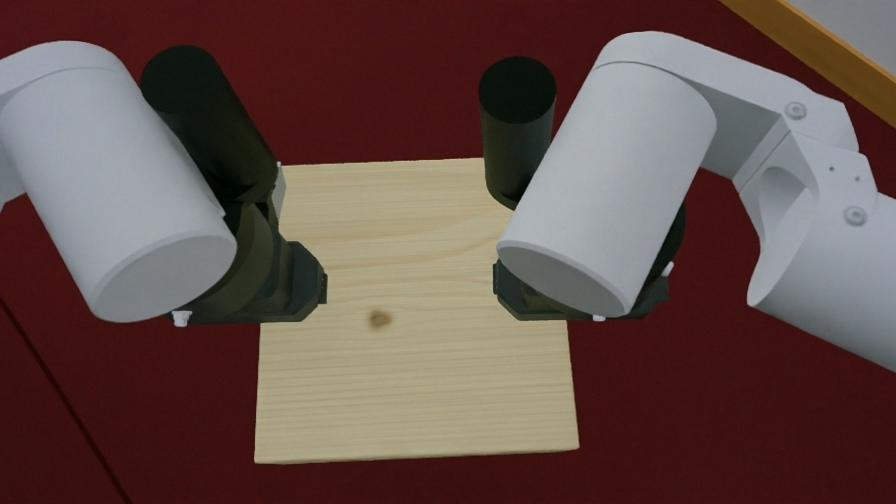

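Emit:
{"op": "move", "data": {
  "base": {"turn_rad_s":0.4,"for_s":1.17},
  "cameras": []
}}

Emit:
{"op": "move", "data": {
  "base": {"x_m_s":0.3,"for_s":5},
  "cameras": []
}}

Emit:
{"op": "move", "data": {
  "base": {"x_m_s":0.2,"for_s":0.8},
  "cameras": []
}}

Emit:
{"op": "move", "data": {
  "base": {"turn_rad_s":0.5,"for_s":3.6},
  "joints": {"head_pan_rad":0.25},
  "cameras": ["head_camera"]
}}

Scene clock: 267.30 s.
Joint torques (N m): left_arm=[-26.73 -21.47 11.94 -25.74 8.9 -12.22 -0.11] | right_arm=[-28.92 26.06 -7.94 -21.55 -4.59 -10.54 -1.06]
External joint torques (N m): left_arm=[-12.85 -29.07 4.04 -19.88 8.97 -12.04 -0.11] | right_arm=[-12.95 29.38 -1.32 -15.23 -4.93 -10.43 -1.06]
Motor temperatures (°C): left_arm=[32 29 32 39 36 36 37] | right_arm=[35 31 32 33 36 40 34]
Wrist force (N): left_arm=[-53.2 5.7 -27.4] | right_arm=[-54.5 4.8 -10.3]
Wrist torque (N m): left_arm=[-0.31 1.74 0.49] | right_arm=[-0.25 -1.00 0.59]
Wrist force, peak (N): left_arm=[-54.1 6.0 -28.3] | right_arm=[-55.3 5.1 -11.3]
move: done
base_odometry: x=+0.341 y=+1.259 heading=-1.780
lidar_m: 2.73 1.25 0.92 1.22 0.61 1.42 2.51 2.68 1.57 1.33 1.33 1.56
base_status: done (sent for 1.17 of 1.17 s)
joint_positions: torso_squat_rad=+0.000 torso_shift_rad=+0.000 torso_pitch_rad=+0.691 torso_yaw_rad=+0.000 left_shoulder_pitch_rad=-1.102 left_shoulder_roll_rad=+0.873 left_shoulder_yaw_rad=-0.754 left_elbow_rad=-1.741 left_forearm_roll_rad=+0.781 left_wrist_pitch_rad=+1.460 left_hand_roll_rad=-0.594 left_gripper_m=-0.001 right_shoulder_pitch_rad=-1.256 right_shoulder_roll_rad=-0.572 right_shoulder_yaw_rad=+0.836 right_elbow_rad=-1.581 right_forearm_roll_rad=-0.664 right_wrist_pitch_rad=+1.565 right_hand_roll_rad=+0.481 right_gripper_m=+0.000 head_pan_rad=+0.000 head_tilt_rad=+0.550
joint_status: not commanded
wheel_motors_off: 0
motor_effort: left_wheel=-2(38) right_wheel=+17(23)
chest: x=-0.0306 y=+0.0001 z=+1.2190 quat_wxyz=(+0.941, +0.000, +0.339, +0.000) (m; base frame)
left_hand: x=+0.3464 y=+0.1727 z=+0.8226 quat_wxyz=(+0.709, +0.025, -0.015, -0.704) (m; base frame)
right_hand: x=+0.3469 y=-0.0645 z=+0.8225 quat_wxyz=(+0.709, -0.025, -0.016, +0.705) (m; base frame)
pictures: none
No camera images: "cameras" was empty.

Scene clock: 273.40 s.
Joint torques (N m): left_arm=[-26.79 -21.58 12.35 -25.82 8.99 -12.08 -0.06] | right_arm=[-28.9 25.96 -8.46 -21.54 -4.73 -10.74 -1]
External joint torques (N m): left_arm=[-12.91 -29.18 4.45 -19.96 9.06 -11.91 -0.06] | right_arm=[-12.93 29.29 -1.84 -15.21 -5.07 -10.63 -1]
Motor temperatures (°C): left_arm=[32 29 32 39 36 37 37] | right_arm=[36 31 32 34 36 40 34]
Wrist force (N): left_arm=[-53.4 5.3 -27.5] | right_arm=[-54.5 5.1 -10.1]
Wrist torque (N m): left_arm=[-0.28 1.76 0.47] | right_arm=[-0.28 -0.98 0.59]
Wrist force, peak (N): left_arm=[-54.8 4.4 -27.9] | right_arm=[-55.4 5.8 -10.6]
move: done
base_odometry: x=+0.030 y=-0.209 heading=-1.780
lidar_m: 1.95 3.19 0.93 0.81 0.81 1.22 3.20 1.93 1.12 0.95 0.96 1.12
base_status: done (sent for 5 of 5 s)
joint_positions: torso_squat_rad=+0.000 torso_shift_rad=+0.000 torso_pitch_rad=+0.691 torso_yaw_rad=+0.000 left_shoulder_pitch_rad=-1.102 left_shoulder_roll_rad=+0.873 left_shoulder_yaw_rad=-0.754 left_elbow_rad=-1.741 left_forearm_roll_rad=+0.781 left_wrist_pitch_rad=+1.460 left_hand_roll_rad=-0.594 left_gripper_m=-0.001 right_shoulder_pitch_rad=-1.256 right_shoulder_roll_rad=-0.572 right_shoulder_yaw_rad=+0.836 right_elbow_rad=-1.581 right_forearm_roll_rad=-0.664 right_wrist_pitch_rad=+1.565 right_hand_roll_rad=+0.481 right_gripper_m=+0.000 head_pan_rad=+0.000 head_tilt_rad=+0.550
joint_status: not commanded
wheel_motors_off: 0
motor_effort: left_wheel=-9(34) right_wheel=+8(44)
chest: x=-0.0306 y=+0.0001 z=+1.2190 quat_wxyz=(+0.941, +0.000, +0.339, +0.000) (m; base frame)
left_hand: x=+0.3464 y=+0.1727 z=+0.8226 quat_wxyz=(+0.709, +0.025, -0.015, -0.704) (m; base frame)
right_hand: x=+0.3469 y=-0.0645 z=+0.8225 quat_wxyz=(+0.709, -0.025, -0.016, +0.705) (m; base frame)
pictures: none
No camera images: "cameras" was empty.

Scene clock: 275.07 s.
Joint torques (N m): left_arm=[-26.52 -21.51 12.1 -25.72 8.96 -12.16 -0.19] | right_arm=[-29.03 26.12 -8.72 -21.38 -4.63 -10.75 -0.97]
External joint torques (N m): left_arm=[-12.65 -29.1 4.19 -19.86 9.03 -11.98 -0.19] | right_arm=[-13.06 29.44 -2.1 -15.05 -4.97 -10.64 -0.97]
Motor temperatures (°C): left_arm=[32 29 32 39 36 37 37] | right_arm=[36 31 32 34 36 41 34]
Wrist force (N): left_arm=[-53.6 5.2 -28.5] | right_arm=[-55.2 5.2 -10.7]
Wrist torque (N m): left_arm=[-0.28 1.71 0.46] | right_arm=[-0.29 -1.05 0.62]
Wrist force, peak (N): left_arm=[-54.4 5.9 -27.9] | right_arm=[-55.2 6.1 -10.9]
move: done
base_odometry: x=-0.003 y=-0.365 heading=-1.781
lidar_m: 1.87 3.30 0.99 0.85 0.85 1.30 3.33 1.87 1.07 0.91 0.90 1.07
base_status: done (sent for 0.8 of 0.8 s)
joint_positions: torso_squat_rad=+0.000 torso_shift_rad=+0.000 torso_pitch_rad=+0.691 torso_yaw_rad=+0.000 left_shoulder_pitch_rad=-1.102 left_shoulder_roll_rad=+0.873 left_shoulder_yaw_rad=-0.754 left_elbow_rad=-1.741 left_forearm_roll_rad=+0.781 left_wrist_pitch_rad=+1.460 left_hand_roll_rad=-0.594 left_gripper_m=-0.001 right_shoulder_pitch_rad=-1.256 right_shoulder_roll_rad=-0.572 right_shoulder_yaw_rad=+0.836 right_elbow_rad=-1.581 right_forearm_roll_rad=-0.664 right_wrist_pitch_rad=+1.565 right_hand_roll_rad=+0.481 right_gripper_m=+0.000 head_pan_rad=+0.000 head_tilt_rad=+0.550
joint_status: not commanded
wheel_motors_off: 0
motor_effort: left_wheel=-4(19) right_wheel=+5(34)
chest: x=-0.0306 y=+0.0001 z=+1.2190 quat_wxyz=(+0.941, +0.000, +0.339, +0.000) (m; base frame)
left_hand: x=+0.3464 y=+0.1727 z=+0.8226 quat_wxyz=(+0.709, +0.025, -0.015, -0.704) (m; base frame)
right_hand: x=+0.3469 y=-0.0645 z=+0.8225 quat_wxyz=(+0.709, -0.025, -0.016, +0.705) (m; base frame)
pictures: none
No camera images: "cameras" was empty.

Scene clock: 280.03 s.
Joint torques (N m): left_arm=[-26.97 -21.24 12.3 -25.74 8.89 -12.2 -0.19] | right_arm=[-29 26.04 -8.37 -21.4 -4.71 -10.67 -0.96]
External joint torques (N m): left_arm=[-13.09 -28.83 4.4 -19.88 8.95 -12.03 -0.2] | right_arm=[-13.03 29.37 -1.75 -15.07 -5.05 -10.56 -0.96]
Motor temperatures (°C): left_arm=[32 29 32 40 36 37 37] | right_arm=[36 32 32 34 36 41 34]
Wrist force (N): left_arm=[-54.0 5.4 -28.2] | right_arm=[-55.1 4.9 -10.4]
Wrist torque (N m): left_arm=[-0.30 1.71 0.45] | right_arm=[-0.26 -1.04 0.60]
Wrist force, peak (N): left_arm=[-54.7 5.3 -28.0] | right_arm=[-55.4 5.1 -10.9]
move: done
base_odometry: x=-0.003 y=-0.365 heading=+0.019
lidar_m: 0.85 0.90 1.90 3.81 1.33 0.96 0.92 0.96 1.29 3.42 2.37 0.89
base_status: done (sent for 3.6 of 3.6 s)
joint_positions: torso_squat_rad=+0.000 torso_shift_rad=+0.000 torso_pitch_rad=+0.691 torso_yaw_rad=+0.000 left_shoulder_pitch_rad=-1.102 left_shoulder_roll_rad=+0.873 left_shoulder_yaw_rad=-0.754 left_elbow_rad=-1.741 left_forearm_roll_rad=+0.781 left_wrist_pitch_rad=+1.460 left_hand_roll_rad=-0.594 left_gripper_m=-0.001 right_shoulder_pitch_rad=-1.256 right_shoulder_roll_rad=-0.572 right_shoulder_yaw_rad=+0.836 right_elbow_rad=-1.581 right_forearm_roll_rad=-0.664 right_wrist_pitch_rad=+1.565 right_hand_roll_rad=+0.481 right_gripper_m=+0.000 head_pan_rad=+0.250 head_tilt_rad=+0.550
joint_status: all done
wheel_motors_off: 0
motor_effort: left_wheel=-1(37) right_wheel=+15(28)
chest: x=-0.0306 y=+0.0001 z=+1.2190 quat_wxyz=(+0.941, +0.000, +0.339, +0.000) (m; base frame)
left_hand: x=+0.3464 y=+0.1727 z=+0.8226 quat_wxyz=(+0.709, +0.025, -0.015, -0.704) (m; base frame)
right_hand: x=+0.3469 y=-0.0645 z=+0.8225 quat_wxyz=(+0.709, -0.025, -0.016, +0.705) (m; base frame)
pictures: head_camera
camera_calibration:
head_camera: T_world_to_cam=[[0.173127, -0.967608, -0.183743, 0.22924], [-0.919444, -0.0919072, -0.38233, 0.675928], [0.353058, 0.235133, -0.905573, 1.13573], [0, 0, 0, 1]] pos_world=[0.180811, 0.0168897, 1.32904]

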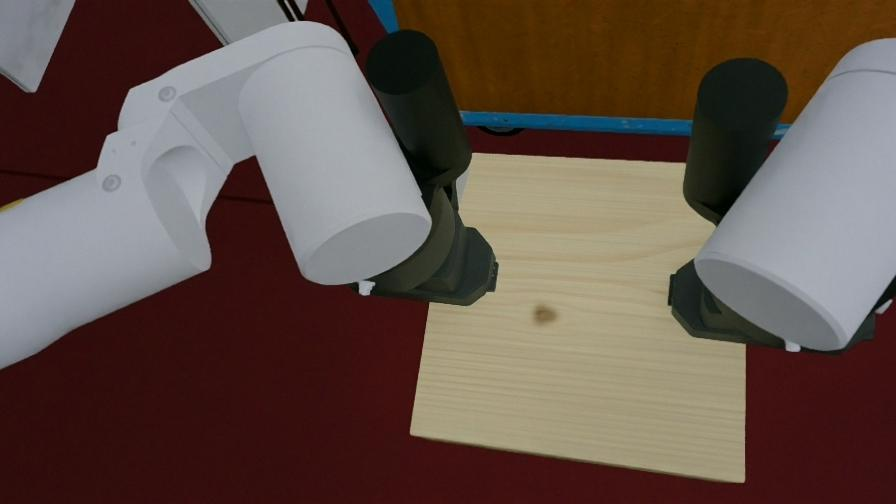

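Emit:
{"op": "move", "data": {
  "base": {"x_m_s":0.25,"for_s":2.0},
  "joints": {"torso_pitch_rad":0.75,"head_pan_rad":0.1,"head_tilt_rad":0.35},
  "cameras": ["head_camera"]
}}

Scene clock: 289.60 s.
Joint torques (N m): left_arm=[-25.48 -21.3 11.98 -26.01 9.26 -12.1 -0.21] | right_arm=[-27.6 26.28 -8.21 -21.72 -4.83 -10.5 -1.06]
External joint torques (N m): left_arm=[-12.56 -28.66 4.53 -19.94 9.23 -11.99 -0.21] | right_arm=[-12.54 29.21 -2.02 -15.19 -5.06 -10.45 -1.05]
Motor temperatures (°C): left_arm=[32 29 32 40 36 37 37] | right_arm=[36 32 32 34 36 41 34]
Wrist force (N): left_arm=[-53.5 6.3 -28.2] | right_arm=[-54.3 4.1 -10.6]
Wrist torque (N m): left_arm=[-0.33 1.76 0.50] | right_arm=[-0.28 -1.00 0.57]
Wrist force, peak (N): left_arm=[-54.1 7.5 -28.8] | right_arm=[-55.3 5.1 -10.6]
move: done
base_odometry: x=+0.497 y=-0.356 heading=+0.019
lidar_m: 0.35 0.37 0.51 4.27 2.05 1.48 1.41 1.48 2.00 4.77 0.53 0.37
base_status: done (sent for 2 of 2 s)
joint_positions: torso_squat_rad=+0.000 torso_shift_rad=+0.000 torso_pitch_rad=+0.751 torso_yaw_rad=+0.000 left_shoulder_pitch_rad=-1.102 left_shoulder_roll_rad=+0.873 left_shoulder_yaw_rad=-0.754 left_elbow_rad=-1.741 left_forearm_roll_rad=+0.781 left_wrist_pitch_rad=+1.460 left_hand_roll_rad=-0.594 left_gripper_m=-0.001 right_shoulder_pitch_rad=-1.256 right_shoulder_roll_rad=-0.572 right_shoulder_yaw_rad=+0.836 right_elbow_rad=-1.581 right_forearm_roll_rad=-0.664 right_wrist_pitch_rad=+1.565 right_hand_roll_rad=+0.481 right_gripper_m=-0.001 head_pan_rad=+0.100 head_tilt_rad=+0.350
joint_status: all done
wheel_motors_off: 0
motor_effort: left_wheel=+2(36) right_wheel=-6(47)
chest: x=-0.0166 y=+0.0001 z=+1.2067 quat_wxyz=(+0.930, +0.000, +0.367, +0.000) (m; base frame)
left_hand: x=+0.3359 y=+0.1727 z=+0.7884 quat_wxyz=(+0.710, +0.003, +0.007, -0.705) (m; base frame)
right_hand: x=+0.3364 y=-0.0645 z=+0.7883 quat_wxyz=(+0.709, -0.003, +0.005, +0.705) (m; base frame)
pictures: head_camera
camera_calibration:
head_camera: T_world_to_cam=[[0.059412, -0.993556, -0.0965185, 0.120206], [-0.865018, -0.00298539, -0.501731, 0.840559], [0.49821, 0.113299, -0.859622, 1.02748], [0, 0, 0, 1]] pos_world=[0.208057, 0.00552847, 1.31658]

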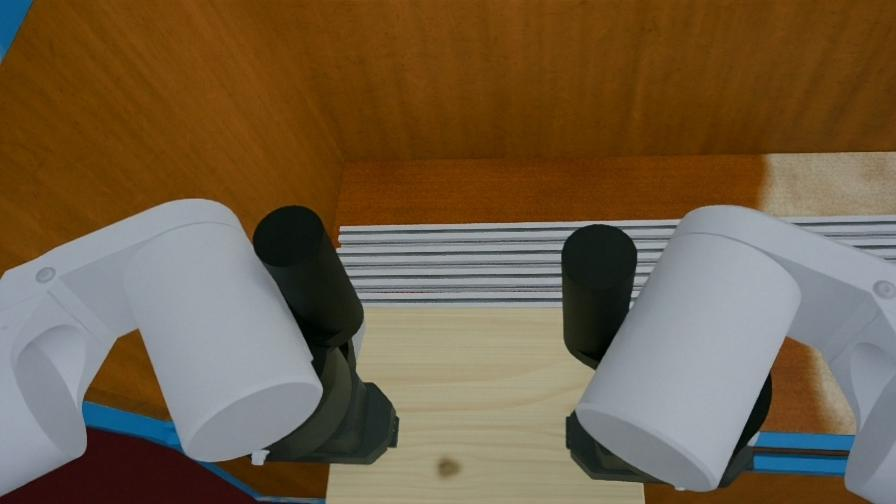

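Emit:
{"op": "move", "data": {
  "base": {"turn_rad_s":0.3,"for_s":0.7},
  "cameras": []
}}

Emit:
{"op": "move", "data": {
  "base": {"x_m_s":-0.25,"for_s":1.7},
  "cameras": []
}}

Emit:
{"op": "move", "data": {
  "base": {"turn_rad_s":-0.3,"for_s":0.7},
  "cameras": []
}}

Emit:
{"op": "move", "data": {
  "base": {"x_m_s":0.25,"for_s":1.8},
  "cameras": ["head_camera"]
}}

Scene clock: 298.67 s.
Joint torques (N m): left_arm=[-25.54 -21.38 11.82 -26.01 9.09 -12.09 -0.1] | right_arm=[-27.48 26.06 -8.27 -21.61 -4.93 -10.45 -0.99]
External joint torques (N m): left_arm=[-12.62 -28.75 4.37 -19.94 9.06 -11.98 -0.1] | right_arm=[-12.42 28.99 -2.09 -15.08 -5.16 -10.4 -0.99]
Motor temperatures (°C): left_arm=[32 29 32 41 37 38 37] | right_arm=[36 32 32 35 36 41 34]
Wrist force (N): left_arm=[-53.3 6.6 -28.2] | right_arm=[-54.5 4.2 -10.6]
Wrist torque (N m): left_arm=[-0.28 1.73 0.47] | right_arm=[-0.30 -1.02 0.58]
Wrist force, peak (N): left_arm=[-54.1 6.7 -29.2] | right_arm=[-55.4 4.3 -10.1]
move: done
base_odometry: x=+0.497 y=-0.356 heading=+0.228
lidar_m: 0.34 0.40 1.03 3.23 1.71 1.41 1.41 1.61 2.58 0.81 0.44 0.35
base_status: done (sent for 0.7 of 0.7 s)
joint_positions: torso_squat_rad=+0.000 torso_shift_rad=+0.000 torso_pitch_rad=+0.751 torso_yaw_rad=+0.000 left_shoulder_pitch_rad=-1.102 left_shoulder_roll_rad=+0.873 left_shoulder_yaw_rad=-0.754 left_elbow_rad=-1.741 left_forearm_roll_rad=+0.781 left_wrist_pitch_rad=+1.460 left_hand_roll_rad=-0.594 left_gripper_m=-0.001 right_shoulder_pitch_rad=-1.256 right_shoulder_roll_rad=-0.572 right_shoulder_yaw_rad=+0.836 right_elbow_rad=-1.581 right_forearm_roll_rad=-0.664 right_wrist_pitch_rad=+1.565 right_hand_roll_rad=+0.481 right_gripper_m=+0.000 head_pan_rad=+0.100 head_tilt_rad=+0.350
joint_status: not commanded
wheel_motors_off: 0
motor_effort: left_wheel=-14(42) right_wheel=+2(41)
chest: x=-0.0167 y=+0.0001 z=+1.2067 quat_wxyz=(+0.930, +0.000, +0.367, +0.000) (m; base frame)
left_hand: x=+0.3359 y=+0.1727 z=+0.7885 quat_wxyz=(+0.710, +0.003, +0.006, -0.705) (m; base frame)
right_hand: x=+0.3364 y=-0.0645 z=+0.7883 quat_wxyz=(+0.709, -0.003, +0.005, +0.705) (m; base frame)
pictures: none
No camera images: "cameras" was empty.

Scene clock: 301.33 s.
Joint torques (N m): left_arm=[-25.73 -21.76 11.64 -25.99 9.13 -12.1 -0.18] | right_arm=[-27.61 26.24 -8.25 -21.67 -4.95 -10.51 -1.1]
External joint torques (N m): left_arm=[-12.81 -29.12 4.19 -19.91 9.1 -11.99 -0.18] | right_arm=[-12.55 29.17 -2.07 -15.14 -5.19 -10.45 -1.1]
Motor temperatures (°C): left_arm=[32 29 32 41 37 38 37] | right_arm=[36 32 32 35 36 42 34]
Wrist force (N): left_arm=[-52.9 6.3 -27.5] | right_arm=[-54.5 4.0 -10.5]
Wrist torque (N m): left_arm=[-0.25 1.75 0.50] | right_arm=[-0.26 -1.01 0.60]
Wrist force, peak (N): left_arm=[-54.2 7.5 -28.7] | right_arm=[-55.0 4.2 -10.5]
move: done
base_odometry: x=+0.083 y=-0.452 heading=+0.229
lidar_m: 0.77 0.87 1.97 2.29 1.20 1.00 0.99 1.13 1.83 3.58 0.93 0.77
base_status: done (sent for 1.7 of 1.7 s)
joint_positions: torso_squat_rad=+0.000 torso_shift_rad=+0.000 torso_pitch_rad=+0.751 torso_yaw_rad=+0.000 left_shoulder_pitch_rad=-1.102 left_shoulder_roll_rad=+0.873 left_shoulder_yaw_rad=-0.754 left_elbow_rad=-1.741 left_forearm_roll_rad=+0.781 left_wrist_pitch_rad=+1.460 left_hand_roll_rad=-0.594 left_gripper_m=-0.001 right_shoulder_pitch_rad=-1.256 right_shoulder_roll_rad=-0.572 right_shoulder_yaw_rad=+0.836 right_elbow_rad=-1.581 right_forearm_roll_rad=-0.664 right_wrist_pitch_rad=+1.565 right_hand_roll_rad=+0.481 right_gripper_m=+0.000 head_pan_rad=+0.100 head_tilt_rad=+0.350
joint_status: not commanded
wheel_motors_off: 0
motor_effort: left_wheel=+8(41) right_wheel=-6(26)
chest: x=-0.0167 y=+0.0001 z=+1.2068 quat_wxyz=(+0.930, +0.000, +0.367, +0.000) (m; base frame)
left_hand: x=+0.3358 y=+0.1727 z=+0.7885 quat_wxyz=(+0.710, +0.003, +0.006, -0.705) (m; base frame)
right_hand: x=+0.3364 y=-0.0645 z=+0.7884 quat_wxyz=(+0.709, -0.003, +0.005, +0.705) (m; base frame)
pictures: none
No camera images: "cameras" was empty.

Scene clock: 303.00 s.
Joint torques (N m): left_arm=[-26.36 -21.82 11.62 -26.04 9.16 -12.14 -0.2] | right_arm=[-27.8 26.63 -7.99 -21.63 -4.96 -10.51 -1]
External joint torques (N m): left_arm=[-13.44 -29.19 4.17 -19.97 9.14 -12.03 -0.2] | right_arm=[-12.74 29.56 -1.81 -15.1 -5.2 -10.45 -1]
Motor temperatures (°C): left_arm=[32 29 32 41 37 38 37] | right_arm=[36 32 32 35 36 42 34]
Wrist force (N): left_arm=[-52.6 7.4 -27.9] | right_arm=[-55.4 3.6 -10.8]
Wrist torque (N m): left_arm=[-0.38 1.77 0.48] | right_arm=[-0.20 -1.10 0.59]
Wrist force, peak (N): left_arm=[-54.1 6.6 -28.4] | right_arm=[-55.4 3.6 -10.8]
move: done
base_odometry: x=+0.083 y=-0.452 heading=+0.020
lidar_m: 0.77 0.81 1.36 4.14 1.45 1.04 1.00 1.06 1.43 3.72 2.26 0.81
base_status: done (sent for 0.7 of 0.7 s)
joint_positions: torso_squat_rad=+0.000 torso_shift_rad=+0.000 torso_pitch_rad=+0.751 torso_yaw_rad=+0.000 left_shoulder_pitch_rad=-1.102 left_shoulder_roll_rad=+0.873 left_shoulder_yaw_rad=-0.754 left_elbow_rad=-1.741 left_forearm_roll_rad=+0.781 left_wrist_pitch_rad=+1.460 left_hand_roll_rad=-0.594 left_gripper_m=-0.001 right_shoulder_pitch_rad=-1.256 right_shoulder_roll_rad=-0.572 right_shoulder_yaw_rad=+0.836 right_elbow_rad=-1.581 right_forearm_roll_rad=-0.664 right_wrist_pitch_rad=+1.565 right_hand_roll_rad=+0.481 right_gripper_m=-0.001 head_pan_rad=+0.100 head_tilt_rad=+0.350
joint_status: not commanded
wheel_motors_off: 0
motor_effort: left_wheel=+19(41) right_wheel=-2(27)
chest: x=-0.0167 y=+0.0001 z=+1.2067 quat_wxyz=(+0.930, +0.000, +0.367, +0.000) (m; base frame)
left_hand: x=+0.3359 y=+0.1727 z=+0.7885 quat_wxyz=(+0.710, +0.003, +0.006, -0.705) (m; base frame)
right_hand: x=+0.3364 y=-0.0645 z=+0.7884 quat_wxyz=(+0.709, -0.003, +0.005, +0.705) (m; base frame)
pictures: none
No camera images: "cameras" was empty.

Scene clock: 305.70 s.
Joint torques (N m): left_arm=[-25.54 -21.96 11.99 -26.16 9.26 -12.05 -0.12] | right_arm=[-27.87 26.88 -8.09 -21.71 -4.94 -10.51 -0.98]
External joint torques (N m): left_arm=[-12.62 -29.33 4.54 -20.09 9.23 -11.94 -0.12] | right_arm=[-12.81 29.81 -1.9 -15.18 -5.18 -10.45 -0.98]
Motor temperatures (°C): left_arm=[32 29 32 41 37 38 37] | right_arm=[36 32 32 35 36 42 34]
Wrist force (N): left_arm=[-53.4 6.7 -28.2] | right_arm=[-55.0 3.9 -10.1]
Wrist torque (N m): left_arm=[-0.30 1.75 0.51] | right_arm=[-0.29 -1.03 0.59]
Wrist force, peak (N): left_arm=[-54.1 7.9 -28.5] | right_arm=[-55.0 4.3 -10.6]
move: done
base_odometry: x=+0.533 y=-0.443 heading=+0.020
lidar_m: 0.31 0.33 0.46 4.11 2.10 1.51 1.45 1.52 2.04 4.60 0.48 0.33
base_status: done (sent for 1.8 of 1.8 s)
joint_positions: torso_squat_rad=+0.000 torso_shift_rad=+0.000 torso_pitch_rad=+0.751 torso_yaw_rad=+0.000 left_shoulder_pitch_rad=-1.102 left_shoulder_roll_rad=+0.873 left_shoulder_yaw_rad=-0.754 left_elbow_rad=-1.741 left_forearm_roll_rad=+0.781 left_wrist_pitch_rad=+1.460 left_hand_roll_rad=-0.594 left_gripper_m=-0.001 right_shoulder_pitch_rad=-1.256 right_shoulder_roll_rad=-0.572 right_shoulder_yaw_rad=+0.836 right_elbow_rad=-1.581 right_forearm_roll_rad=-0.664 right_wrist_pitch_rad=+1.565 right_hand_roll_rad=+0.481 right_gripper_m=+0.000 head_pan_rad=+0.100 head_tilt_rad=+0.350
joint_status: not commanded
wheel_motors_off: 0
motor_effort: left_wheel=-4(47) right_wheel=+3(34)
chest: x=-0.0166 y=+0.0001 z=+1.2067 quat_wxyz=(+0.930, +0.000, +0.367, +0.000) (m; base frame)
left_hand: x=+0.3359 y=+0.1727 z=+0.7884 quat_wxyz=(+0.710, +0.003, +0.006, -0.705) (m; base frame)
right_hand: x=+0.3365 y=-0.0645 z=+0.7883 quat_wxyz=(+0.709, -0.003, +0.005, +0.705) (m; base frame)
pictures: head_camera
camera_calibration:
head_camera: T_world_to_cam=[[0.059412, -0.993556, -0.0965185, 0.120206], [-0.865018, -0.00298539, -0.501731, 0.840559], [0.49821, 0.113299, -0.859622, 1.02748], [0, 0, 0, 1]] pos_world=[0.208057, 0.00552847, 1.31658]

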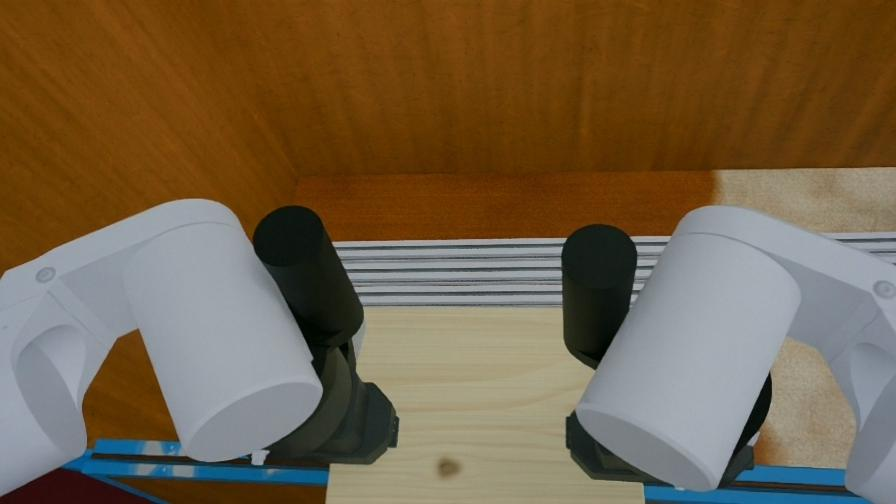

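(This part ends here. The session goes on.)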